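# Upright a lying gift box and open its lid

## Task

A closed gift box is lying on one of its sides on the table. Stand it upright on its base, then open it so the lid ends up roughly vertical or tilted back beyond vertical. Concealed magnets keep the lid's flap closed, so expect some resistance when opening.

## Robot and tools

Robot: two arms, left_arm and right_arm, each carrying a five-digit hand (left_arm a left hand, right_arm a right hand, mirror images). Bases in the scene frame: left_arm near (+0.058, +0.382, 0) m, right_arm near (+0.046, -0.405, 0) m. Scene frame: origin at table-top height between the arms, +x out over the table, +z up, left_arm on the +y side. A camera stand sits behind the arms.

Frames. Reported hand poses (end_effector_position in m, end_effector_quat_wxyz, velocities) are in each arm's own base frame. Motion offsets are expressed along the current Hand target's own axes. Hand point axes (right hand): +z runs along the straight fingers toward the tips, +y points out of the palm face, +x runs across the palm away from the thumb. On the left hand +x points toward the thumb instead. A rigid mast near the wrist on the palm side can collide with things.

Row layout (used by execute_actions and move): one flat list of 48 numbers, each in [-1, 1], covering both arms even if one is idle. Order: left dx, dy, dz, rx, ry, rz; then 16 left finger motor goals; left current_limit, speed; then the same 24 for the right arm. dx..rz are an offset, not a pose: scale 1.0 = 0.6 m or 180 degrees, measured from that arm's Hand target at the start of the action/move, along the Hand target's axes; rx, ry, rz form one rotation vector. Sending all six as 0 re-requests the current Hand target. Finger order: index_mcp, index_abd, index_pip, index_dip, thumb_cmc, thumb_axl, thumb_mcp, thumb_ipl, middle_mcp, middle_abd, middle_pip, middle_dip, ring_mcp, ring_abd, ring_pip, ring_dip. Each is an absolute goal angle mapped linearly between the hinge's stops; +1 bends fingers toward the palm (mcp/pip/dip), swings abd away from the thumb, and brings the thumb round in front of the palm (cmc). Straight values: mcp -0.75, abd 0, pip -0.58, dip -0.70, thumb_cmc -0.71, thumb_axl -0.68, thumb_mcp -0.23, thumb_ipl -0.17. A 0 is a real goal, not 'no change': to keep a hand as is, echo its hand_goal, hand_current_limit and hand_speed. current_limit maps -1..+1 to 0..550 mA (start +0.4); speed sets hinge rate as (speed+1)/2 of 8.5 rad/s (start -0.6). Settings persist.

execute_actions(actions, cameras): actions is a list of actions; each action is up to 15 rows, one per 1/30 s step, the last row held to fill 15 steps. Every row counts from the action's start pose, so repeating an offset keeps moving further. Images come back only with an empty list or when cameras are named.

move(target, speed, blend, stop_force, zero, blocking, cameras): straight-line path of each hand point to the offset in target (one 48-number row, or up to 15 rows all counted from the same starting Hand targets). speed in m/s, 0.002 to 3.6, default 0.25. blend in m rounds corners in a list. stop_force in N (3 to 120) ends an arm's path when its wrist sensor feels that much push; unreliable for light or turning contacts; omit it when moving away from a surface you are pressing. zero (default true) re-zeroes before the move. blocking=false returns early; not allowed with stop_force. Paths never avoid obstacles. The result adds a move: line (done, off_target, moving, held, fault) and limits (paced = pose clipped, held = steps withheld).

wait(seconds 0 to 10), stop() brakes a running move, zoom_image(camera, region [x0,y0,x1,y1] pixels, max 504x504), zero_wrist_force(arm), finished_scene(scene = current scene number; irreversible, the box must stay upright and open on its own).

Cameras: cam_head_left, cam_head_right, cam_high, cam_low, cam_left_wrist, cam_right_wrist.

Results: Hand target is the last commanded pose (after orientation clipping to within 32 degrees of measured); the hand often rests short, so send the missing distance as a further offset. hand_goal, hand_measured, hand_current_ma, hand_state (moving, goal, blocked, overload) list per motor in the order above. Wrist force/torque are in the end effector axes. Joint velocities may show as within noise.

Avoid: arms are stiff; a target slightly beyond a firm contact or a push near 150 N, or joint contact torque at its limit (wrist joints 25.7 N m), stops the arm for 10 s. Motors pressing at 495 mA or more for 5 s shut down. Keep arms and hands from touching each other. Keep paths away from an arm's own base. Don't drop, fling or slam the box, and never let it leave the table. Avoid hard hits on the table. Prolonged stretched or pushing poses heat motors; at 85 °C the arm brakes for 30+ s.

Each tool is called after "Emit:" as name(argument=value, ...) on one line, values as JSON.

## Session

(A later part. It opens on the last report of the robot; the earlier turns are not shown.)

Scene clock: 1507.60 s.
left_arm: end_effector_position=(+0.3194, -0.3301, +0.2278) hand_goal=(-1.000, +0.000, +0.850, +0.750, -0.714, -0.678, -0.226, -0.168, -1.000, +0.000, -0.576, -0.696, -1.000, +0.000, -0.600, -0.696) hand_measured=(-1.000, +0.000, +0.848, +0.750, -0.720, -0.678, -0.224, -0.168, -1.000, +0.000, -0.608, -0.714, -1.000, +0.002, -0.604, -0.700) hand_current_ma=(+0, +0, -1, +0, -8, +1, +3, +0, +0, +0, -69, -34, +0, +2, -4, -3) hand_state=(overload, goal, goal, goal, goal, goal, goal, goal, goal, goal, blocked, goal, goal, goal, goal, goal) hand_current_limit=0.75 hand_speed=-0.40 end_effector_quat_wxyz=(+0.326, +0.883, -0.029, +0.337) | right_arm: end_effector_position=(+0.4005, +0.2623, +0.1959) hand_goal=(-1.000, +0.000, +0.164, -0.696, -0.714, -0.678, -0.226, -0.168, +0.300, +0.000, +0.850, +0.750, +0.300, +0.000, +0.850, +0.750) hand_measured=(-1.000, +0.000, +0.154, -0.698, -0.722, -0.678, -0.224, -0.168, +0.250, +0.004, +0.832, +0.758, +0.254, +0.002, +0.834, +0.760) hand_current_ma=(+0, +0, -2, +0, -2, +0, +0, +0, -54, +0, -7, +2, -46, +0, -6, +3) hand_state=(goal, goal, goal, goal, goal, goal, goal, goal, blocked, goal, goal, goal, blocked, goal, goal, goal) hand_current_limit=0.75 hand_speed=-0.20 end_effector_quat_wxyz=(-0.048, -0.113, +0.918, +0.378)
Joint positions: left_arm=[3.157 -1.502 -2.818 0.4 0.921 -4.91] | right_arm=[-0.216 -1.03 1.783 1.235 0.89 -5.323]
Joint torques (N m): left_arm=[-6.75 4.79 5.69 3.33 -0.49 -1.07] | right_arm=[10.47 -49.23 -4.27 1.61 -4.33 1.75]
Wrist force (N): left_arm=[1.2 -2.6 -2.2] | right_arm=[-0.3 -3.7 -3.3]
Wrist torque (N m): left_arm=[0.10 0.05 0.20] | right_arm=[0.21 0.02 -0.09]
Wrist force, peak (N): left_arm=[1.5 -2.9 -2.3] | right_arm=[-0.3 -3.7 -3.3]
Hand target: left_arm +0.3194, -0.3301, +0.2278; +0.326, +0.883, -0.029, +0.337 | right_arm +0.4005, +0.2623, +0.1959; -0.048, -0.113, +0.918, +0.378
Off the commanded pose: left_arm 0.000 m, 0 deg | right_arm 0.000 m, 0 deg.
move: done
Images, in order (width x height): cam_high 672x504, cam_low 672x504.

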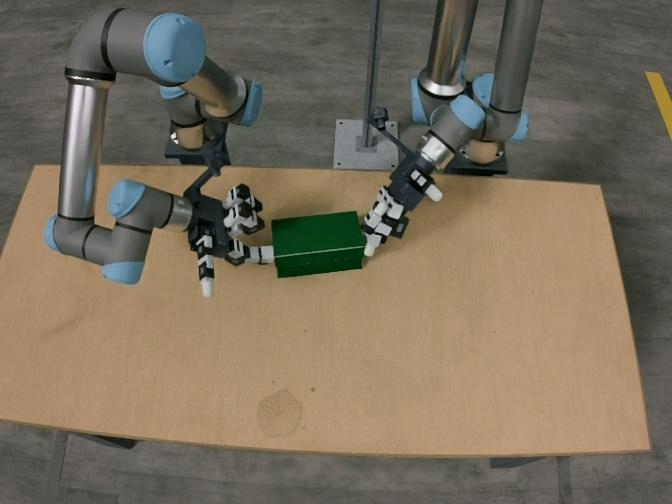

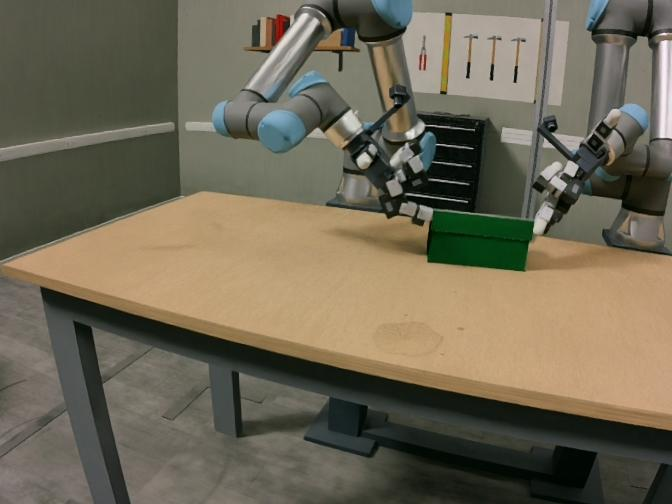

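Emit:
move(target=[[0,0,0,0,0,0,-1,0,0.85,0.75,-0.714,-0.678,-0.226,-0.168,-1,0,-0.576,-0.696,-1,0,-0.6,-0.696,0.75,-0.4,0.0113,0.0424,-0.0141,0,0,0,-1,0,0.165,-0.696,-0.714,-0.678,-0.226,-0.168,0.3,0,0.85,0.75,0.3,0,0.85,0.75,0.75,-0.2],[0,0,0,0,0,0,-1,0,0.85,0.75,-0.714,-0.678,-0.226,-0.168,-1,0,-0.576,-0.696,-1,0,-0.6,-0.696,0.75,-0.4,0.0327,0.0676,-0.0394,0,0,0,-1,0,0.165,-0.696,-0.714,-0.678,-0.226,-0.168,0.3,0,0.85,0.75,0.3,0,0.85,0.75,0.75,-0.2]], speed=0.04, blend=0.005, cameras=["cam_low", "cam_high"])

Emit:
zoom_image(camera="cam_low", region=[380, 160, 590, 300])

Emit:
zoom_image(camera="cam_high", region=[220, 180, 430, 320])

Scene clock: 1517.50 s.
left_arm: end_effector_position=(+0.3194, -0.3300, +0.2278) hand_goal=(-1.000, +0.000, +0.850, +0.750, -0.714, -0.678, -0.226, -0.168, -1.000, +0.000, -0.576, -0.696, -1.000, +0.000, -0.600, -0.696) hand_measured=(-1.000, +0.000, +0.848, +0.750, -0.720, -0.678, -0.224, -0.168, -1.000, -0.010, -0.604, -0.716, -1.000, +0.000, -0.604, -0.700) hand_current_ma=(+0, +0, -1, +0, -8, +1, +3, +0, +0, -11, -59, -35, +0, +0, -4, -3) hand_state=(overload, goal, goal, goal, goal, goal, goal, goal, goal, goal, blocked, goal, goal, goal, goal, goal) hand_current_limit=0.75 hand_speed=-0.40 end_effector_quat_wxyz=(+0.326, +0.883, -0.029, +0.337) | right_arm: end_effector_position=(+0.3787, +0.2693, +0.2412) hand_goal=(-1.000, +0.000, +0.164, -0.696, -0.714, -0.678, -0.226, -0.168, +0.300, +0.000, +0.850, +0.750, +0.300, +0.000, +0.850, +0.750) hand_measured=(-1.000, +0.000, +0.148, -0.702, -0.722, -0.678, -0.224, -0.168, +0.250, +0.004, +0.832, +0.758, +0.254, +0.002, +0.834, +0.760) hand_current_ma=(+0, +0, -7, -1, -2, +0, +0, +0, -54, +0, -7, +2, -46, +0, -6, +3) hand_state=(goal, goal, goal, goal, goal, goal, goal, goal, blocked, goal, goal, goal, blocked, goal, goal, goal) hand_current_limit=0.75 hand_speed=-0.20 end_effector_quat_wxyz=(-0.048, -0.113, +0.918, +0.378)
Joint positions: left_arm=[3.157 -1.502 -2.818 0.4 0.921 -4.91] | right_arm=[-0.211 -1.142 1.817 1.31 0.887 -5.317]
Joint torques (N m): left_arm=[-7.97 5.07 6.58 3.29 -2.85 -1.13] | right_arm=[-10.08 -47 -7.18 4.66 1.23 -1.58]
Wrist force (N): left_arm=[1.6 -1.5 -0.6] | right_arm=[0.3 -1.4 -1.2]
Wrist torque (N m): left_arm=[-0.26 0.14 0.22] | right_arm=[0.09 0.02 0.02]
Wrist force, peak (N): left_arm=[2.7 -7.1 -7.3] | right_arm=[1.2 -6.6 -7.1]
Hand target: left_arm +0.3194, -0.3301, +0.2278; +0.326, +0.883, -0.029, +0.337 | right_arm +0.3786, +0.2693, +0.2413; -0.048, -0.113, +0.918, +0.378
Off the commanded pose: left_arm 0.000 m, 0 deg | right_arm 0.000 m, 0 deg.
move: done
Images, in order (width x height): cam_high 672x504, cam_low 672x504.

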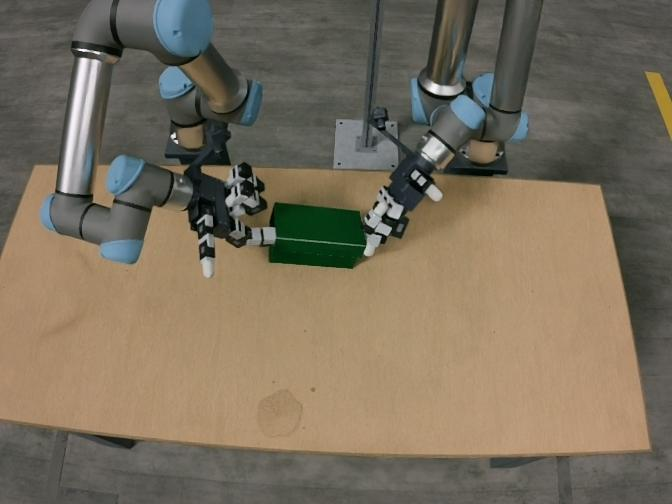

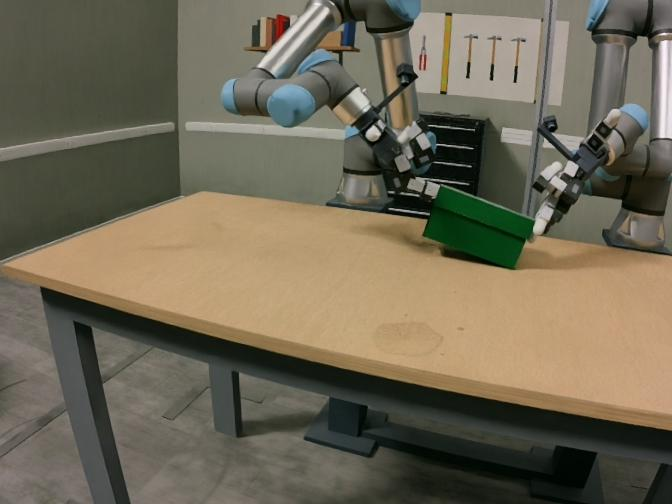

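Scaled by 2.400 from the camera's 672x504 image, which has a finer 960x720 frame.

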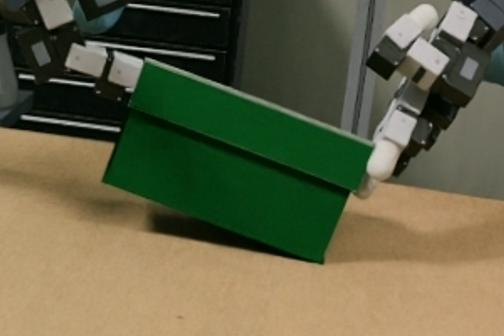

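Scaled by 2.400 from the camera's 672x504 image, which has a finer 960x720 frame.

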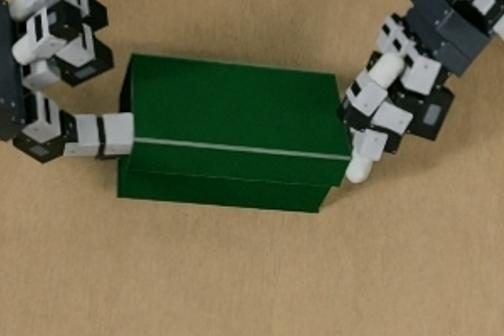

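Emit:
move(target=[[0,0,0,0,0,0,-1,0,0.85,0.75,-0.714,-0.678,-0.226,-0.168,-1,0,-0.576,-0.696,-1,0,-0.6,-0.696,0.75,-0.4,-0.0214,-0.0252,0.0252,0,0,0,-1,0,0.165,-0.696,-0.714,-0.678,-0.226,-0.168,0.3,0,0.85,0.75,0.3,0,0.85,0.75,0.75,-0.2],[0,0,0,0,0,0,-1,0,0.85,0.75,-0.714,-0.678,-0.226,-0.168,-1,0,-0.576,-0.696,-1,0,-0.6,-0.696,0.75,-0.4,-0.0327,-0.0554,0.0554,0,0,0,-1,0,0.165,-0.696,-0.714,-0.678,-0.226,-0.168,0.3,0,0.85,0.75,0.3,0,0.85,0.75,0.75,-0.2]], speed=0.04, blend=0.005, cameras=["cam_low", "cam_high", "cam_left_wrist"])

Emit:
zoom_image(camera="cam_low", region=[380, 160, 590, 300])

Emit:
zoom_image(camera="cam_high", region=[220, 180, 430, 320])

Emit:
zoom_image(camera="cam_left_wrist", region=[200, 60, 500, 320])

Scene clock: 1536.63 s.
left_arm: end_effector_position=(+0.3194, -0.3301, +0.2278) hand_goal=(-1.000, +0.000, +0.850, +0.750, -0.714, -0.678, -0.226, -0.168, -1.000, +0.000, -0.576, -0.696, -1.000, +0.000, -0.600, -0.696) hand_measured=(-1.000, +0.000, +0.848, +0.750, -0.720, -0.678, -0.224, -0.168, -1.002, -0.022, -0.666, -0.756, -1.000, -0.030, -0.662, -0.730) hand_current_ma=(+0, +0, -1, +0, -8, +1, +3, +0, -1, -35, -283, -167, -1, -52, -170, -74) hand_state=(overload, goal, goal, goal, goal, goal, goal, goal, goal, blocked, blocked, blocked, goal, blocked, blocked, blocked) hand_current_limit=0.75 hand_speed=-0.40 end_effector_quat_wxyz=(+0.326, +0.883, -0.029, +0.337) | right_arm: end_effector_position=(+0.3975, +0.2739, +0.1943) hand_goal=(-1.000, +0.000, +0.164, -0.696, -0.714, -0.678, -0.226, -0.168, +0.300, +0.000, +0.850, +0.750, +0.300, +0.000, +0.850, +0.750) hand_measured=(-1.000, +0.040, +0.200, -0.662, -0.722, -0.678, -0.224, -0.168, +0.250, +0.004, +0.832, +0.758, +0.254, +0.002, +0.834, +0.760) hand_current_ma=(+0, +25, +27, +24, -2, +0, +0, +0, -54, +0, -7, +2, -46, +0, -6, +3) hand_state=(goal, blocked, blocked, blocked, goal, goal, goal, goal, blocked, goal, goal, goal, blocked, goal, goal, goal) hand_current_limit=0.75 hand_speed=-0.20 end_effector_quat_wxyz=(-0.048, -0.113, +0.918, +0.378)
Joint positions: left_arm=[3.157 -1.502 -2.818 0.4 0.921 -4.91] | right_arm=[-0.19 -1.032 1.786 1.215 0.879 -5.292]
Joint torques (N m): left_arm=[-10.45 5.45 6.38 3.29 -2.89 -1.06] | right_arm=[16.13 -26.21 -16.81 1.61 -6.09 1.64]
Wrist force (N): left_arm=[4.2 -9.7 -12.1] | right_arm=[2.3 -12.5 -15.5]
Wrist torque (N m): left_arm=[1.91 -0.27 0.79] | right_arm=[1.19 0.04 -0.04]
Wrist force, peak (N): left_arm=[4.6 -9.9 -12.3] | right_arm=[2.4 -12.6 -15.7]
Hand target: left_arm +0.3194, -0.3301, +0.2278; +0.326, +0.883, -0.029, +0.337 | right_arm +0.3976, +0.2739, +0.1942; -0.048, -0.113, +0.918, +0.378
Off the commanded pose: left_arm 0.000 m, 0 deg | right_arm 0.000 m, 0 deg.
move: done
camera_calibration:
cam_left_wrist: T_world_to_cam=[[-0.373734, 0.324477, -0.868929, 0.402597], [0.0186415, 0.939253, 0.34272, 0.170305], [0.927349, 0.111888, -0.35708, -0.0506093], [0, 0, 0, 1]] pos_world=[0.194222, -0.284931, 0.27339]
Images, in order (width x height): cam_high 672x504, cam_low 672x504, cam_left_wrist 616x616.

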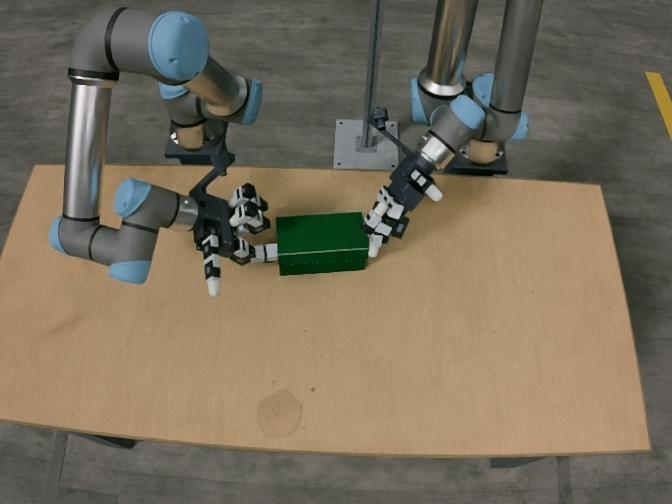

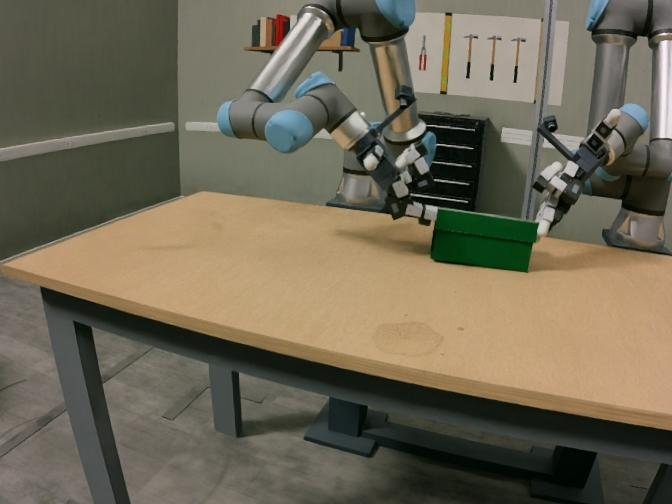

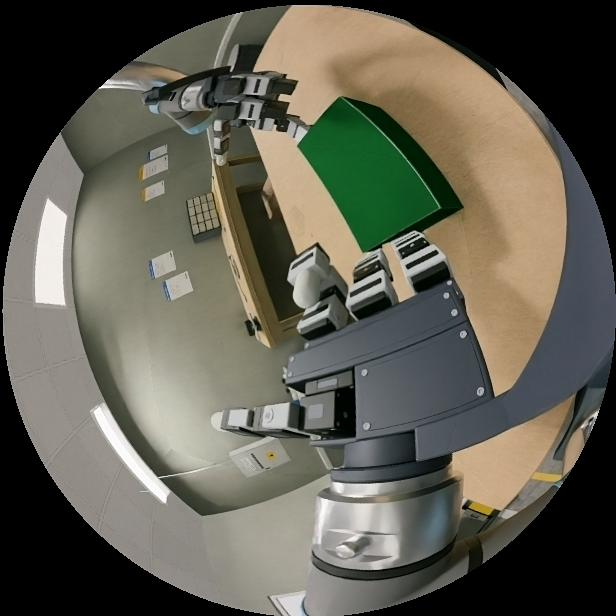

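Scaled by 2.400 from the camera's 672x504 image, which has a finer 960x720 frame.

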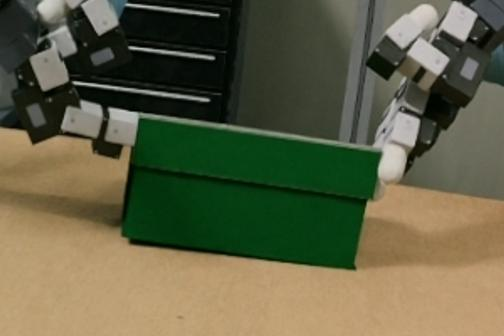

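Scaled by 2.400 from the camera's 672x504 image, which has a finer 960x720 frame.

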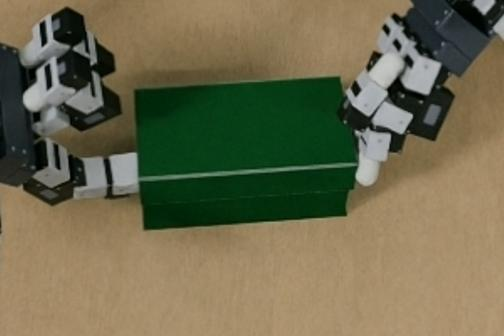

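Scaled by 1.680 from the camera's 616x616 image, which has a finer 880x880 frame.

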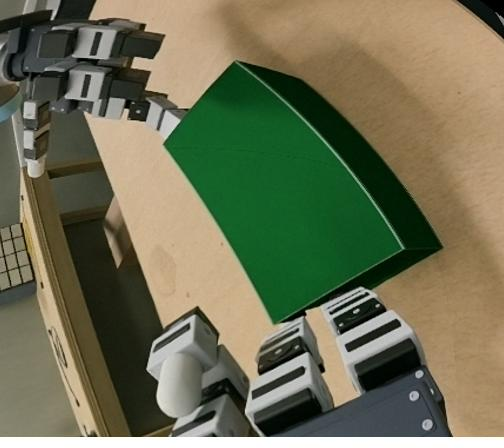

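Emit:
move(target=[[0,0,0,0,0,0,-1,0,0.85,0.75,-0.714,-0.678,-0.226,-0.168,-1,0,-0.576,-0.696,-1,0,-0.6,-0.696,0.75,-0.4,0,-0.0648,-0.0648,0,0,0,-1,0,0.165,-0.696,-0.714,-0.678,-0.226,-0.168,0.3,0,0.85,0.75,0.3,0,0.85,0.75,0.75,-0.2],[0,0,0,0,0,0,-1,0,0.85,0.75,-0.714,-0.678,-0.226,-0.168,-1,0,-0.576,-0.696,-1,0,-0.6,-0.696,0.75,-0.4,0,-0.0648,-0.0648,0,0,0,-1,0,0.165,-0.696,-0.714,-0.678,-0.226,-0.168,-1,0,-0.576,-0.696,-1,0,-0.576,-0.696,0.75,-0.2]], speed=0.08)

Emit:
move(target=[0,0,0,0,0,0,-1,0,0.85,0.75,-0.714,-0.678,-0.226,-0.168,-1,0,-0.576,-0.696,-1,0,-0.6,-0.696,0.75,-0.4,0,0.0825,0.0825,0,0,0,-1,0,0.165,-0.696,-0.714,-0.678,-0.226,-0.168,-1,0,-0.576,-0.696,-1,0,-0.576,-0.696,0.75,-0.2], speed=0.05, stop_force=8, cameras=["cam_low", "cam_high"])

Emit:
zoom_image(camera="cam_low", region=[380, 160, 590, 300])

Emit:
zoom_image(camera="cam_high", region=[220, 180, 430, 320])

Scene clock: 1547.80 s.
left_arm: end_effector_position=(+0.3194, -0.3301, +0.2278) hand_goal=(-1.000, +0.000, +0.850, +0.750, -0.714, -0.678, -0.226, -0.168, -1.000, +0.000, -0.576, -0.696, -1.000, +0.000, -0.600, -0.696) hand_measured=(-1.000, +0.000, +0.848, +0.750, -0.720, -0.678, -0.224, -0.168, -1.000, -0.002, -0.588, -0.706, -1.000, +0.000, -0.604, -0.700) hand_current_ma=(+0, +0, -1, +0, -8, +1, +3, +0, +0, -2, -19, -14, +0, +0, -4, -3) hand_state=(overload, goal, goal, goal, goal, goal, goal, goal, goal, goal, goal, goal, goal, goal, goal, goal) hand_current_limit=0.75 hand_speed=-0.40 end_effector_quat_wxyz=(+0.326, +0.883, -0.029, +0.337) | right_arm: end_effector_position=(+0.4109, +0.2205, +0.1944) hand_goal=(-1.000, +0.000, +0.164, -0.696, -0.714, -0.678, -0.226, -0.168, -1.000, +0.000, -0.576, -0.696, -1.000, +0.000, -0.576, -0.696) hand_measured=(-1.000, +0.002, +0.160, -0.696, -0.722, -0.678, -0.224, -0.168, -1.000, +0.002, -0.574, -0.694, -1.000, +0.002, -0.574, -0.694) hand_current_ma=(+0, +0, +0, +0, -2, +0, +0, +0, +0, +0, +0, +0, +0, +0, +0, +0) hand_state=(goal, goal, goal, goal, goal, goal, goal, goal, goal, goal, goal, goal, goal, goal, goal, goal) hand_current_limit=0.75 hand_speed=-0.20 end_effector_quat_wxyz=(-0.048, -0.113, +0.918, +0.378)
Joint positions: left_arm=[3.157 -1.502 -2.818 0.4 0.921 -4.91] | right_arm=[-0.306 -1.008 1.768 1.291 0.929 -5.426]
Joint torques (N m): left_arm=[-11.87 5.61 6.37 3.42 -0.39 -1.08] | right_arm=[-8.46 -27.54 -20.06 4.26 0.25 -1.63]
Wrist force (N): left_arm=[2.0 -0.7 0.4] | right_arm=[0.1 0.1 -0.6]
Wrist torque (N m): left_arm=[-0.34 0.06 0.22] | right_arm=[-0.11 0.03 -0.06]
Wrist force, peak (N): left_arm=[4.5 -10.1 -12.4] | right_arm=[2.2 -12.8 -16.0]
Hand target: left_arm +0.3194, -0.3301, +0.2278; +0.326, +0.883, -0.029, +0.337 | right_arm +0.4109, +0.2205, +0.1944; -0.048, -0.113, +0.918, +0.378
Off the commanded pose: left_arm 0.000 m, 0 deg | right_arm 0.000 m, 0 deg.
move: done

Scene clock: 1549.90 s.
left_arm: end_effector_position=(+0.3194, -0.3301, +0.2278) hand_goal=(-1.000, +0.000, +0.850, +0.750, -0.714, -0.678, -0.226, -0.168, -1.000, +0.000, -0.576, -0.696, -1.000, +0.000, -0.600, -0.696) hand_measured=(-1.000, +0.000, +0.848, +0.750, -0.720, -0.678, -0.224, -0.168, -1.000, -0.008, -0.616, -0.724, -1.000, -0.002, -0.610, -0.704) hand_current_ma=(+0, +0, -1, +0, -8, +1, +3, +0, +0, -8, -92, -56, +0, -2, -14, -11) hand_state=(overload, goal, goal, goal, goal, goal, goal, goal, goal, goal, blocked, blocked, goal, goal, goal, goal) hand_current_limit=0.75 hand_speed=-0.40 end_effector_quat_wxyz=(+0.326, +0.883, -0.029, +0.337) | right_arm: end_effector_position=(+0.4000, +0.2635, +0.1943) hand_goal=(-1.000, +0.000, +0.164, -0.696, -0.714, -0.678, -0.226, -0.168, -1.000, +0.000, -0.576, -0.696, -1.000, +0.000, -0.576, -0.696) hand_measured=(-1.000, +0.012, +0.152, -0.696, -0.722, -0.678, -0.224, -0.168, -1.000, +0.002, -0.574, -0.694, -1.000, +0.002, -0.574, -0.694) hand_current_ma=(+0, +3, -3, +0, -2, +0, +0, +0, +0, +0, +0, +0, +0, +0, +0, +0) hand_state=(goal, goal, goal, goal, goal, goal, goal, goal, goal, goal, goal, goal, goal, goal, goal, goal) hand_current_limit=0.75 hand_speed=-0.20 end_effector_quat_wxyz=(-0.048, -0.113, +0.918, +0.378)
Joint positions: left_arm=[3.157 -1.502 -2.818 0.4 0.921 -4.91] | right_arm=[-0.214 -1.028 1.785 1.23 0.889 -5.32]
Joint torques (N m): left_arm=[-12.61 5.57 6.69 3.3 -3.05 -1.04] | right_arm=[-8.91 -27.83 -20.79 4.48 1.21 -1.79]
Wrist force (N): left_arm=[2.8 -1.6 -0.7] | right_arm=[0.3 -1.9 -1.4]
Wrist torque (N m): left_arm=[-0.13 0.07 0.33] | right_arm=[0.04 0.11 -0.03]
Wrist force, peak (N): left_arm=[3.0 -5.8 -7.5] | right_arm=[0.9 -7.6 -8.7]
Hand target: left_arm +0.3194, -0.3301, +0.2278; +0.326, +0.883, -0.029, +0.337 | right_arm +0.4000, +0.2635, +0.1943; -0.048, -0.113, +0.918, +0.378 (not the last commanded pose)
Off the commanded pose: left_arm 0.000 m, 0 deg | right_arm 0.026 m, 0 deg.
move: contact (right_arm)
Images, in order (width x height): cam_high 672x504, cam_low 672x504.

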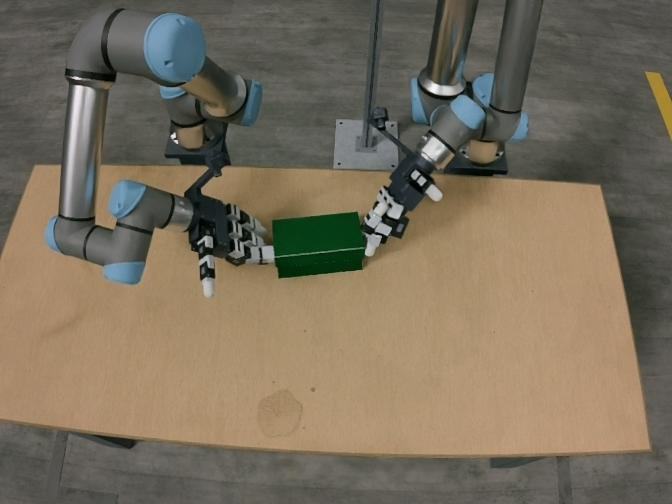

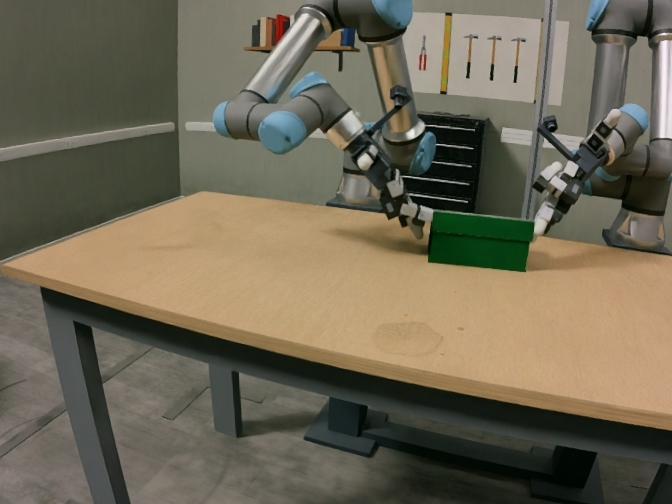

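Scaled by 2.400 from the camera's 672x504 image, which has a finer 960x720 frame.

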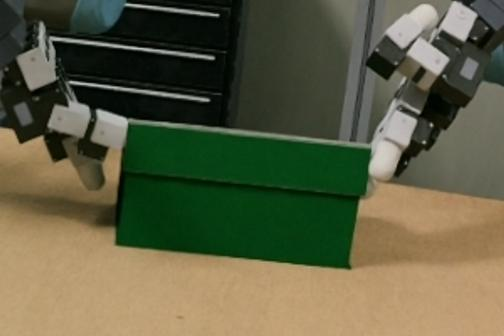

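Scaled by 2.400 from the camera's 672x504 image, which has a finer 960x720 frame.

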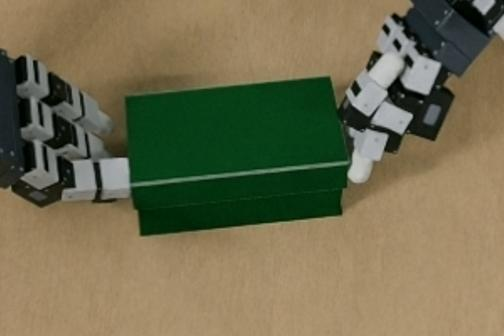

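Emit:
move(target=[[0,0,0,0,0,0,-1,0,0.85,0.75,-0.714,-0.678,-0.226,-0.168,-1,0,-0.576,-0.696,-1,0,-0.6,-0.696,0.75,-0.4,0,0.0035,-0.0035,0,0,0,-1,0,0.165,-0.696,-0.714,-0.678,-0.226,-0.168,-1,0,-0.576,-0.696,-1,0,-0.576,-0.696,0.75,-0.2],[0,0,0,0,0,0,-1,0,0.85,0.75,-0.714,-0.678,-0.226,-0.168,-1,0,-0.576,-0.696,-1,0,-0.6,-0.696,0.75,-0.4,0,0.0271,0.0201,0,0,0,-1,0,0.165,-0.696,-0.714,-0.678,-0.226,-0.168,-1,0,-0.576,-0.696,-1,0,-0.576,-0.696,0.75,-0.2]], speed=0.04, stop_force=15, cameras=["cam_low", "cam_high"])

Emit:
zoom_image(camera="cam_low", region=[380, 160, 590, 300])

Emit:
zoom_image(camera="cam_high", region=[220, 180, 430, 320])

Scene clock: 1557.90 s.
left_arm: end_effector_position=(+0.3194, -0.3301, +0.2278) hand_goal=(-1.000, +0.000, +0.850, +0.750, -0.714, -0.678, -0.226, -0.168, -1.000, +0.000, -0.576, -0.696, -1.000, +0.000, -0.600, -0.696) hand_measured=(-1.000, +0.000, +0.848, +0.750, -0.720, -0.678, -0.224, -0.168, -1.000, -0.014, -0.656, -0.750, -1.000, -0.016, -0.650, -0.722) hand_current_ma=(+0, +0, -1, +0, -8, +1, +3, +0, -1, -21, -237, -140, +0, -23, -130, -53) hand_state=(overload, goal, goal, goal, goal, goal, goal, goal, goal, goal, blocked, blocked, goal, goal, blocked, blocked) hand_current_limit=0.75 hand_speed=-0.40 end_effector_quat_wxyz=(+0.326, +0.883, -0.029, +0.337) | right_arm: end_effector_position=(+0.3984, +0.2698, +0.1971) hand_goal=(-1.000, +0.000, +0.164, -0.696, -0.714, -0.678, -0.226, -0.168, -1.000, +0.000, -0.576, -0.696, -1.000, +0.000, -0.576, -0.696) hand_measured=(-1.000, +0.028, +0.160, -0.684, -0.722, -0.678, -0.224, -0.168, -1.000, +0.002, -0.574, -0.694, -1.000, +0.002, -0.574, -0.694) hand_current_ma=(+0, +14, +0, +4, -2, +0, +0, +0, +0, +0, +0, +0, +0, +0, +0, +0) hand_state=(goal, blocked, goal, goal, goal, goal, goal, goal, goal, goal, goal, goal, goal, goal, goal, goal) hand_current_limit=0.75 hand_speed=-0.20 end_effector_quat_wxyz=(-0.048, -0.113, +0.918, +0.378)
Joint positions: left_arm=[3.157 -1.502 -2.818 0.4 0.921 -4.91] | right_arm=[-0.199 -1.035 1.784 1.227 0.883 -5.304]
Joint torques (N m): left_arm=[-14.15 5.61 5.97 3.36 -2.62 -0.92] | right_arm=[-6.26 -27.71 -19.5 4.56 0.38 -1.91]
Wrist force (N): left_arm=[3.6 -4.6 -3.0] | right_arm=[1.2 -4.7 -4.3]
Wrist torque (N m): left_arm=[0.38 0.05 0.57] | right_arm=[0.34 0.03 0.06]
Wrist force, peak (N): left_arm=[4.2 -9.1 -11.6] | right_arm=[1.5 -11.1 -13.8]
Hand target: left_arm +0.3194, -0.3301, +0.2278; +0.326, +0.883, -0.029, +0.337 | right_arm +0.3984, +0.2698, +0.1971; -0.048, -0.113, +0.918, +0.378 (not the last commanded pose)
Off the commanded pose: left_arm 0.000 m, 0 deg | right_arm 0.014 m, 0 deg.
move: contact (right_arm); path passed 1 of 2 targets
Images, in order (width x height): cam_high 672x504, cam_low 672x504.

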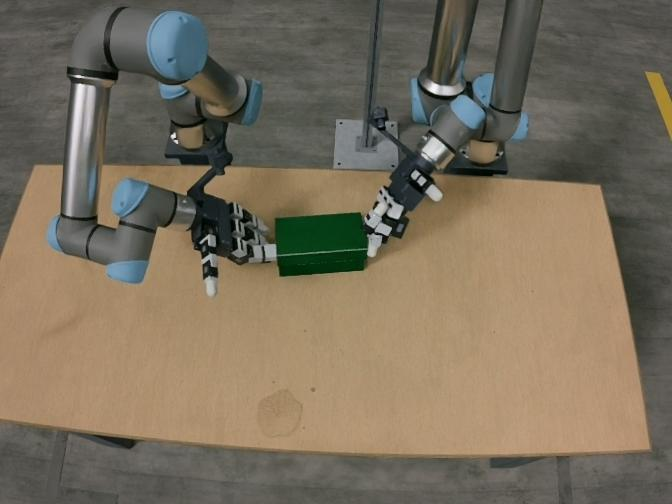

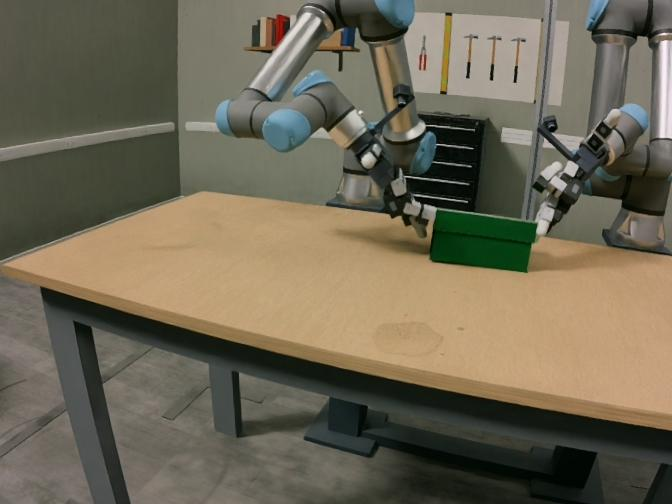

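Scaled by 2.400 from the camera's 672x504 image, which has a finer 960x720 frame.

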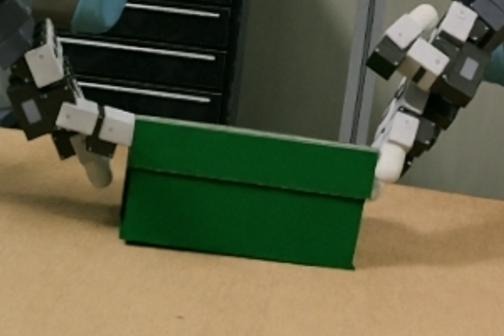

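Scaled by 2.400 from the camera's 672x504 image, which has a finer 960x720 frame.

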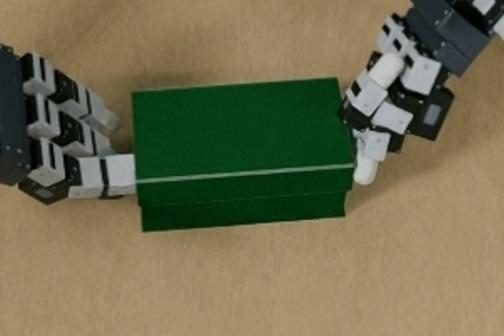

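Emit:
move(target=[[0,0,0,0,0,0,-1,0,0.85,0.75,-0.714,-0.678,-0.226,-0.168,-1,0,-0.576,-0.696,-1,0,-0.6,-0.696,0.75,-0.4,0,0,0,0,0,0,-1,0,0.165,-0.696,-0.714,-0.678,-0.226,-0.168,-1,0,-0.15,-0.6,-1,0,-0.15,-0.6,0.75,-0.8],[0,0,0,0,0,0,-1,0,0.85,0.75,-0.714,-0.678,-0.226,-0.168,-1,0,-0.576,-0.696,-1,0,-0.6,-0.696,0.75,-0.4,0,0,0,0,0,0,-1,0,0.5,-0.696,-0.714,-0.678,-0.226,-0.168,-1,0,-0.15,-0.6,-1,0,-0.15,-0.6,0.75,-0.8]], cameras=["cam_low", "cam_high"])

Emit:
zoom_image(camera="cam_low", region=[380, 160, 590, 300])

Emit:
zoom_image(camera="cam_high", region=[220, 180, 430, 320])

Scene clock: 1591.53 s.
left_arm: end_effector_position=(+0.3194, -0.3300, +0.2278) hand_goal=(-1.000, +0.000, +0.850, +0.750, -0.714, -0.678, -0.226, -0.168, -1.000, +0.000, -0.576, -0.696, -1.000, +0.000, -0.600, -0.696) hand_measured=(-1.000, +0.000, +0.848, +0.750, -0.720, -0.678, -0.224, -0.168, -1.000, -0.008, -0.600, -0.706, -1.002, -0.068, -0.676, -0.744) hand_current_ma=(+0, +0, -1, +0, -8, +1, +3, +0, +0, -7, -48, -13, -1, -161, -222, -122) hand_state=(overload, goal, goal, goal, goal, goal, goal, goal, goal, goal, blocked, goal, goal, blocked, blocked, blocked) hand_current_limit=0.75 hand_speed=-0.40 end_effector_quat_wxyz=(+0.326, +0.883, -0.029, +0.337) | right_arm: end_effector_position=(+0.3984, +0.2698, +0.1971) hand_goal=(-1.000, +0.000, +0.500, -0.696, -0.714, -0.678, -0.226, -0.168, -1.000, +0.000, -0.150, -0.600, -1.000, +0.000, -0.150, -0.600) hand_measured=(-1.000, +0.004, +0.472, -0.710, -0.722, -0.678, -0.224, -0.168, -1.002, +0.044, -0.296, -0.632, -1.000, +0.004, -0.210, -0.624) hand_current_ma=(+0, +0, -17, -4, -2, +0, +0, +0, +0, +30, -348, -23, +0, +0, -67, -14) hand_state=(goal, goal, blocked, goal, goal, goal, goal, goal, goal, blocked, blocked, blocked, goal, goal, blocked, blocked) hand_current_limit=0.75 hand_speed=-0.80 end_effector_quat_wxyz=(-0.048, -0.113, +0.918, +0.378)
Joint positions: left_arm=[3.157 -1.502 -2.818 0.4 0.921 -4.91] | right_arm=[-0.199 -1.035 1.784 1.227 0.883 -5.304]
Joint torques (N m): left_arm=[-13.76 6.11 6.51 1.97 -2.71 -1] | right_arm=[-3.06 -28.81 -19.75 4.5 -5.91 0.64]
Wrist force (N): left_arm=[4.7 -6.7 -4.4] | right_arm=[2.9 -7.9 -5.5]
Wrist torque (N m): left_arm=[0.70 -0.04 0.82] | right_arm=[0.96 0.47 -0.09]
Wrist force, peak (N): left_arm=[7.5 -8.6 -8.8] | right_arm=[4.4 -12.2 -7.0]
Hand target: left_arm +0.3194, -0.3301, +0.2278; +0.326, +0.883, -0.029, +0.337 | right_arm +0.3984, +0.2698, +0.1971; -0.048, -0.113, +0.918, +0.378
Off the commanded pose: left_arm 0.000 m, 0 deg | right_arm 0.000 m, 0 deg.
move: done
Images, in order (width x height): cam_high 672x504, cam_low 672x504.

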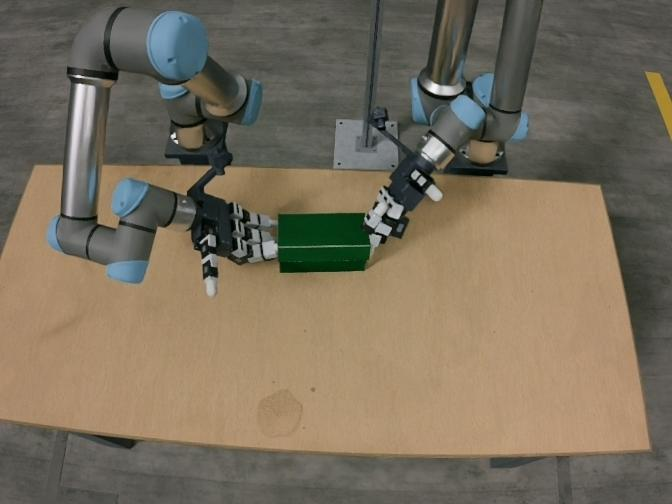

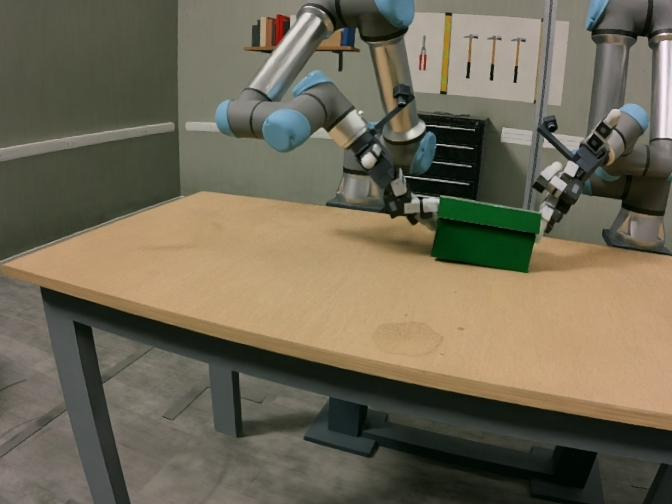

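Scaled by 2.400 from the camera's 672x504 image, which has a finer 960x720 frame.

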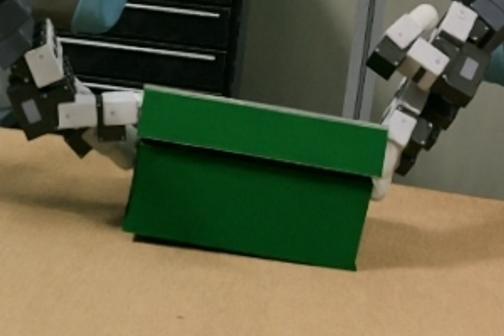

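Scaled by 2.400 from the camera's 672x504 image, which has a finer 960x720 frame.

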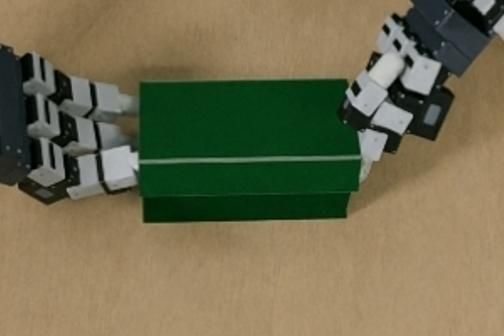

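Emit:
move(target=[[0,0,0,0,0,0,-1,0,0.85,0.75,-0.714,-0.678,-0.226,-0.168,-1,0,-0.576,-0.696,-1,0,-0.6,-0.696,0.75,-0.4,0,0,0,0,0,0,-1,0,0.8,-0.696,-0.714,-0.678,-0.226,-0.168,-1,0,-0.15,-0.6,-1,0,-0.15,-0.6,0.75,-0.85],[0,0,0,0,0,0,-1,0,0.85,0.75,-0.714,-0.678,-0.226,-0.168,-1,0,-0.576,-0.696,-1,0,-0.6,-0.696,0.75,-0.4,0,0,0,0,0,0,-1,0,0.95,-0.5,-0.714,-0.678,-0.226,-0.168,-1,0,-0.15,-0.6,-1,0,-0.15,-0.6,0.75,-0.85]], cameras=["cam_low", "cam_high", "cam_left_wrist"])

Emit:
zoom_image(camera="cam_low", region=[380, 160, 590, 300])

Emit:
zoom_image(camera="cam_high", region=[220, 180, 430, 320])

Scene clock: 1597.63 s.
left_arm: end_effector_position=(+0.3194, -0.3301, +0.2278) hand_goal=(-1.000, +0.000, +0.850, +0.750, -0.714, -0.678, -0.226, -0.168, -1.000, +0.000, -0.576, -0.696, -1.000, +0.000, -0.600, -0.696) hand_measured=(-1.000, +0.000, +0.848, +0.750, -0.720, -0.678, -0.224, -0.168, -1.000, +0.000, -0.584, -0.700, -1.002, -0.050, -0.686, -0.752) hand_current_ma=(+0, +0, -1, +0, -8, +1, +3, +0, +0, +0, -9, -3, -1, -105, -267, -148) hand_state=(overload, goal, goal, goal, goal, goal, goal, goal, goal, goal, goal, goal, goal, blocked, blocked, blocked) hand_current_limit=0.75 hand_speed=-0.40 end_effector_quat_wxyz=(+0.326, +0.883, -0.029, +0.337) | right_arm: end_effector_position=(+0.3984, +0.2698, +0.1971) hand_goal=(-1.000, +0.000, +0.950, -0.500, -0.714, -0.678, -0.226, -0.168, -1.000, +0.000, -0.150, -0.600, -1.000, +0.000, -0.150, -0.600) hand_measured=(-1.000, +0.002, +0.942, -0.504, -0.722, -0.678, -0.224, -0.168, -1.002, +0.044, -0.282, -0.632, -1.000, +0.002, -0.192, -0.622) hand_current_ma=(+0, +0, -1, +0, -2, +0, +0, +0, +0, +30, -291, -23, +0, +0, -35, -11) hand_state=(goal, goal, goal, goal, goal, goal, goal, goal, goal, blocked, blocked, blocked, goal, goal, blocked, blocked) hand_current_limit=0.75 hand_speed=-0.85 end_effector_quat_wxyz=(-0.048, -0.113, +0.918, +0.378)
Joint positions: left_arm=[3.157 -1.502 -2.818 0.4 0.921 -4.91] | right_arm=[-0.199 -1.035 1.784 1.227 0.883 -5.304]
Joint torques (N m): left_arm=[-13.61 5.25 6.28 3.24 -3.76 -0.98] | right_arm=[11.65 -36.88 -16.38 4.5 -1.26 2.13]
Wrist force (N): left_arm=[4.0 -7.2 -3.7] | right_arm=[2.5 -7.6 -5.2]
Wrist torque (N m): left_arm=[0.65 -0.05 0.78] | right_arm=[0.87 0.45 -0.11]
Wrist force, peak (N): left_arm=[4.4 -6.9 -4.7] | right_arm=[2.8 -8.4 -5.4]
Hand target: left_arm +0.3194, -0.3301, +0.2278; +0.326, +0.883, -0.029, +0.337 | right_arm +0.3984, +0.2698, +0.1971; -0.048, -0.113, +0.918, +0.378
Off the commanded pose: left_arm 0.000 m, 0 deg | right_arm 0.000 m, 0 deg.
move: done
camera_calibration:
cam_left_wrist: T_world_to_cam=[[-0.373734, 0.324477, -0.868929, 0.402597], [0.0186415, 0.939253, 0.34272, 0.170305], [0.927349, 0.111888, -0.35708, -0.0506093], [0, 0, 0, 1]] pos_world=[0.194222, -0.284931, 0.27339]
Images, in order (width x height): cam_high 672x504, cam_low 672x504, cam_left_wrist 616x616.

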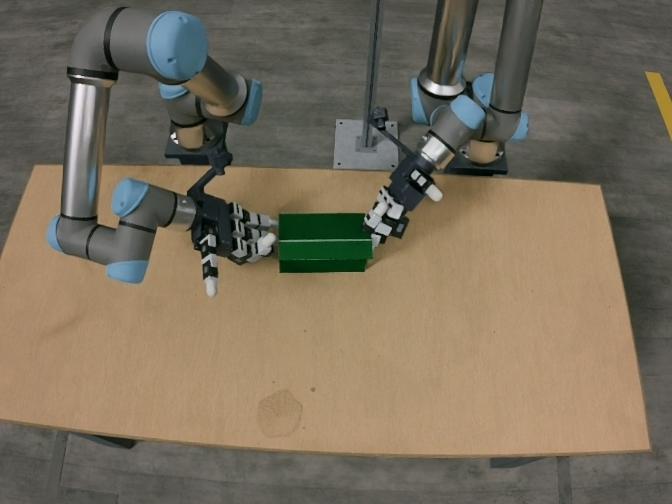

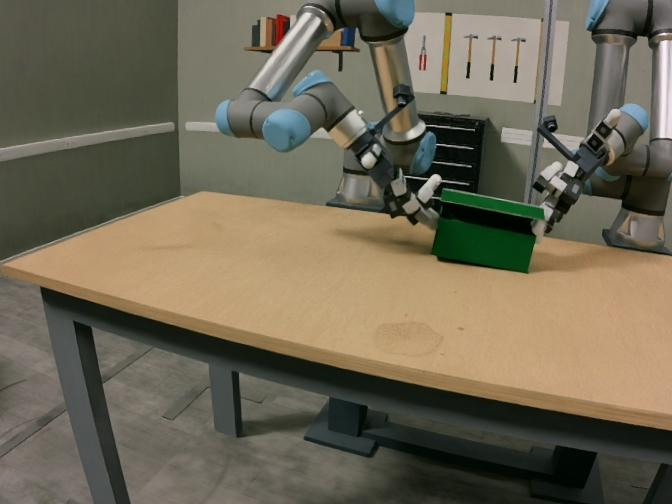

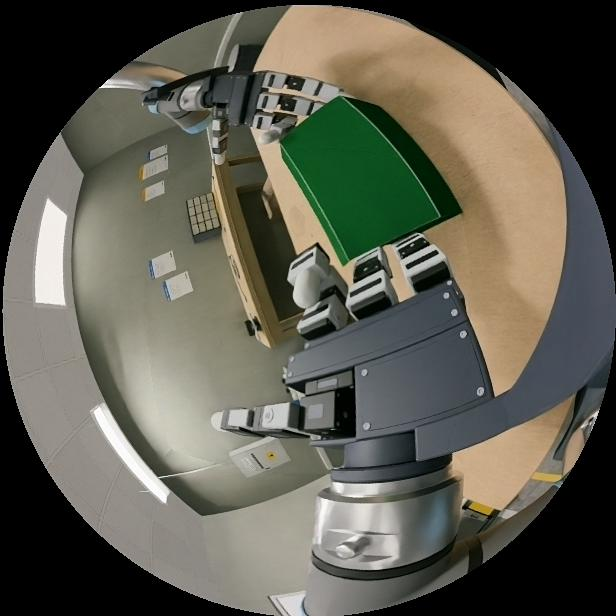

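Scaled by 2.400 from the camera's 672x504 image, which has a finer 960x720 frame.

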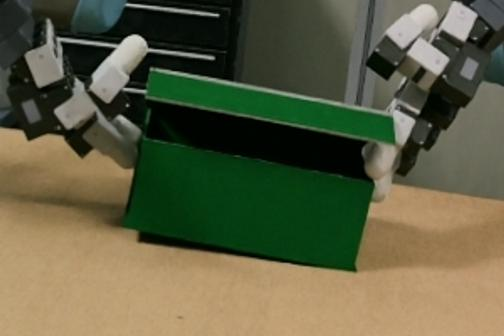

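Scaled by 2.400 from the camera's 672x504 image, which has a finer 960x720 frame.

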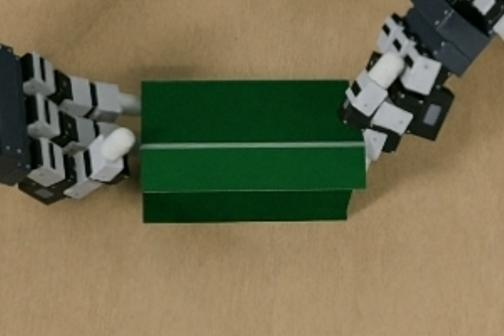

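Emit:
move(target=[[0,0,0,0,0,0,-1,0,0.85,0.75,-0.714,-0.678,-0.226,-0.168,-1,0,-0.576,-0.696,-1,0,-0.6,-0.696,0.75,-0.4,0,-0.0354,-0.0707,0,0,0,-1,0,0.95,-0.5,-0.714,-0.678,-0.226,-0.168,-1,0,-0.15,-0.6,-1,0,-0.15,-0.6,0.75,-0.85],[0,0,0,0,0,0,-1,0,0.85,0.75,-0.714,-0.678,-0.226,-0.168,-1,0,-0.576,-0.696,-1,0,-0.6,-0.696,0.75,-0.4,0,-0.0354,-0.0707,0,0,0,-1,0,-0.576,-0.696,-0.714,-0.678,-0.226,-0.168,-1,0,0.165,-0.696,-1,0,-0.576,-0.696,0.75,-0.4]], speed=0.08)

Emit:
move(target=[0,0,0,0,0,0,-1,0,0.85,0.75,-0.714,-0.678,-0.226,-0.168,-1,0,-0.576,-0.696,-1,0,-0.6,-0.696,0.75,-0.4,0,0.0707,0.0707,0,0,0,-1,0,-0.576,-0.696,-0.714,-0.678,-0.226,-0.168,-1,0,0.165,-0.696,-1,0,-0.576,-0.696,0.75,-0.4], speed=0.05, stop_force=12, cameras=["cam_low", "cam_high"])

Emit:
zoom_image(camera="cam_low", region=[380, 160, 590, 300])

Emit:
zoom_image(camera="cam_high", region=[220, 180, 430, 320])

Scene clock: 1623.63 s.
left_arm: end_effector_position=(+0.3194, -0.3301, +0.2278) hand_goal=(-1.000, +0.000, +0.850, +0.750, -0.714, -0.678, -0.226, -0.168, -1.000, +0.000, -0.576, -0.696, -1.000, +0.000, -0.600, -0.696) hand_measured=(-1.000, +0.000, +0.848, +0.750, -0.720, -0.678, -0.224, -0.168, -1.000, +0.006, -0.582, -0.700, -1.000, +0.000, -0.604, -0.700) hand_current_ma=(+0, +0, -1, +0, -8, +1, +3, +0, +0, +7, -6, -4, +0, +0, -4, -3) hand_state=(overload, goal, goal, goal, goal, goal, goal, goal, goal, goal, goal, goal, goal, goal, goal, goal) hand_current_limit=0.75 hand_speed=-0.40 end_effector_quat_wxyz=(+0.326, +0.883, -0.029, +0.337) | right_arm: end_effector_position=(+0.4094, +0.2262, +0.2123) hand_goal=(-1.000, +0.000, -0.576, -0.696, -0.714, -0.678, -0.226, -0.168, -1.000, +0.000, +0.164, -0.696, -1.000, +0.000, -0.576, -0.696) hand_measured=(-1.000, +0.002, -0.574, -0.694, -0.722, -0.678, -0.224, -0.168, -1.000, +0.002, +0.156, -0.694, -1.000, -0.002, -0.574, -0.694) hand_current_ma=(+0, +0, +0, +0, -2, +0, +0, +0, +0, +0, -2, +0, +0, +0, +0, +0) hand_state=(goal, goal, goal, goal, goal, goal, goal, goal, goal, goal, goal, goal, goal, goal, goal, goal) hand_current_limit=0.75 hand_speed=-0.40 end_effector_quat_wxyz=(-0.048, -0.113, +0.918, +0.378)
Joint positions: left_arm=[3.157 -1.502 -2.818 0.4 0.921 -4.91] | right_arm=[-0.294 -1.04 1.761 1.323 0.923 -5.413]
Joint torques (N m): left_arm=[-13.58 6.39 7.44 3.59 -1.41 -0.72] | right_arm=[-9.55 -47.05 -20.59 4.2 1.28 -1.72]
Wrist force (N): left_arm=[2.0 -0.6 0.7] | right_arm=[0.2 0.5 -0.7]
Wrist torque (N m): left_arm=[-0.37 0.00 0.22] | right_arm=[-0.05 0.00 -0.01]
Wrist force, peak (N): left_arm=[3.5 -7.9 -3.6] | right_arm=[2.7 -7.9 -5.5]
Hand target: left_arm +0.3194, -0.3301, +0.2278; +0.326, +0.883, -0.029, +0.337 | right_arm +0.4094, +0.2262, +0.2123; -0.048, -0.113, +0.918, +0.378
Off the commanded pose: left_arm 0.000 m, 0 deg | right_arm 0.000 m, 0 deg.
move: done

Scene clock: 1625.90 s.
left_arm: end_effector_position=(+0.3194, -0.3301, +0.2278) hand_goal=(-1.000, +0.000, +0.850, +0.750, -0.714, -0.678, -0.226, -0.168, -1.000, +0.000, -0.576, -0.696, -1.000, +0.000, -0.600, -0.696) hand_measured=(-1.000, +0.000, +0.848, +0.750, -0.720, -0.678, -0.224, -0.168, -1.000, -0.002, -0.606, -0.714, -1.000, -0.012, -0.628, -0.710) hand_current_ma=(+0, +0, -1, +0, -8, +1, +3, +0, +0, -1, -66, -32, +0, -14, -59, -22) hand_state=(overload, goal, goal, goal, goal, goal, goal, goal, goal, goal, blocked, goal, goal, goal, blocked, goal) hand_current_limit=0.75 hand_speed=-0.40 end_effector_quat_wxyz=(+0.326, +0.883, -0.029, +0.337) | right_arm: end_effector_position=(+0.3948, +0.2844, +0.2120) hand_goal=(-1.000, +0.000, -0.576, -0.696, -0.714, -0.678, -0.226, -0.168, -1.000, +0.000, +0.164, -0.696, -1.000, +0.000, -0.576, -0.696) hand_measured=(-1.000, +0.004, -0.628, -0.714, -0.722, -0.678, -0.224, -0.168, -1.000, +0.002, +0.150, -0.694, -1.000, -0.002, -0.574, -0.694) hand_current_ma=(+0, +0, -54, -8, -2, +0, +0, +0, +0, +0, -4, +0, +0, +0, +0, +0) hand_state=(goal, goal, blocked, goal, goal, goal, goal, goal, goal, goal, goal, goal, goal, goal, goal, goal) hand_current_limit=0.75 hand_speed=-0.40 end_effector_quat_wxyz=(-0.048, -0.113, +0.918, +0.378)
Joint positions: left_arm=[3.157 -1.502 -2.818 0.4 0.921 -4.91] | right_arm=[-0.166 -1.065 1.776 1.24 0.87 -5.264]
Joint torques (N m): left_arm=[-13.4 7.69 6.8 3.62 -1.26 -0.69] | right_arm=[13.01 -45.89 -19.46 1.13 -4.8 1.77]
Wrist force (N): left_arm=[3.5 -3.7 -5.6] | right_arm=[0.8 -3.0 -12.6]
Wrist torque (N m): left_arm=[0.66 -0.24 0.48] | right_arm=[1.41 -0.06 -0.07]
Wrist force, peak (N): left_arm=[3.7 -3.7 -5.9] | right_arm=[1.1 -3.1 -13.0]
Hand target: left_arm +0.3194, -0.3301, +0.2278; +0.326, +0.883, -0.029, +0.337 | right_arm +0.3948, +0.2844, +0.2120; -0.048, -0.113, +0.918, +0.378
Off the commanded pose: left_arm 0.000 m, 0 deg | right_arm 0.000 m, 0 deg.
move: done
Images, in order (width x height): cam_high 672x504, cam_low 672x504.

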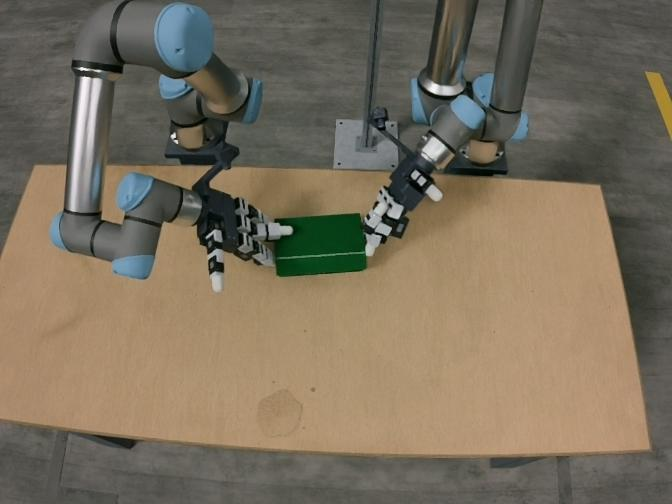

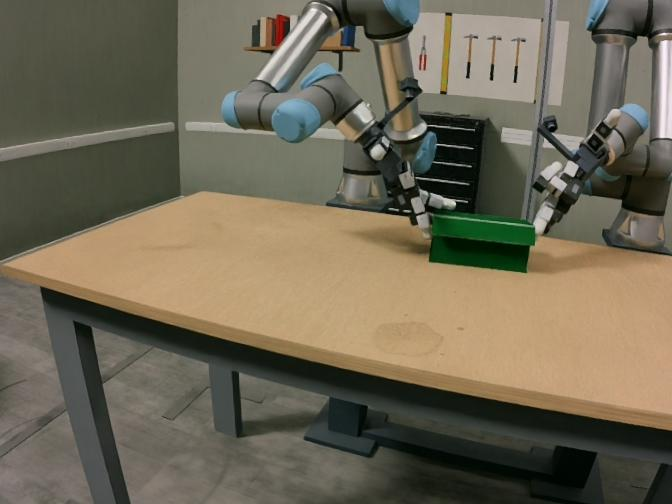

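Scaled by 2.400 from the camera's 672x504 image, which has a finer 960x720 frame.

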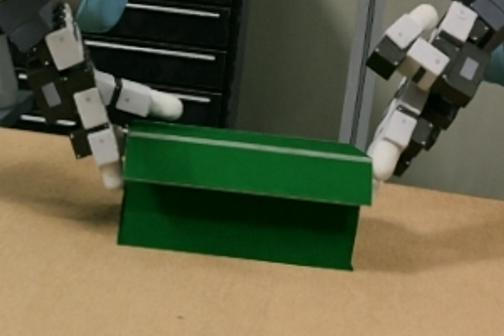

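Scaled by 2.400 from the camera's 672x504 image, which has a finer 960x720 frame.

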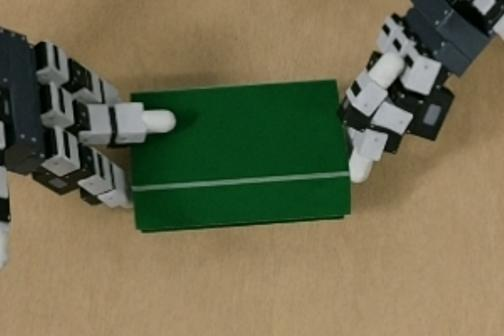

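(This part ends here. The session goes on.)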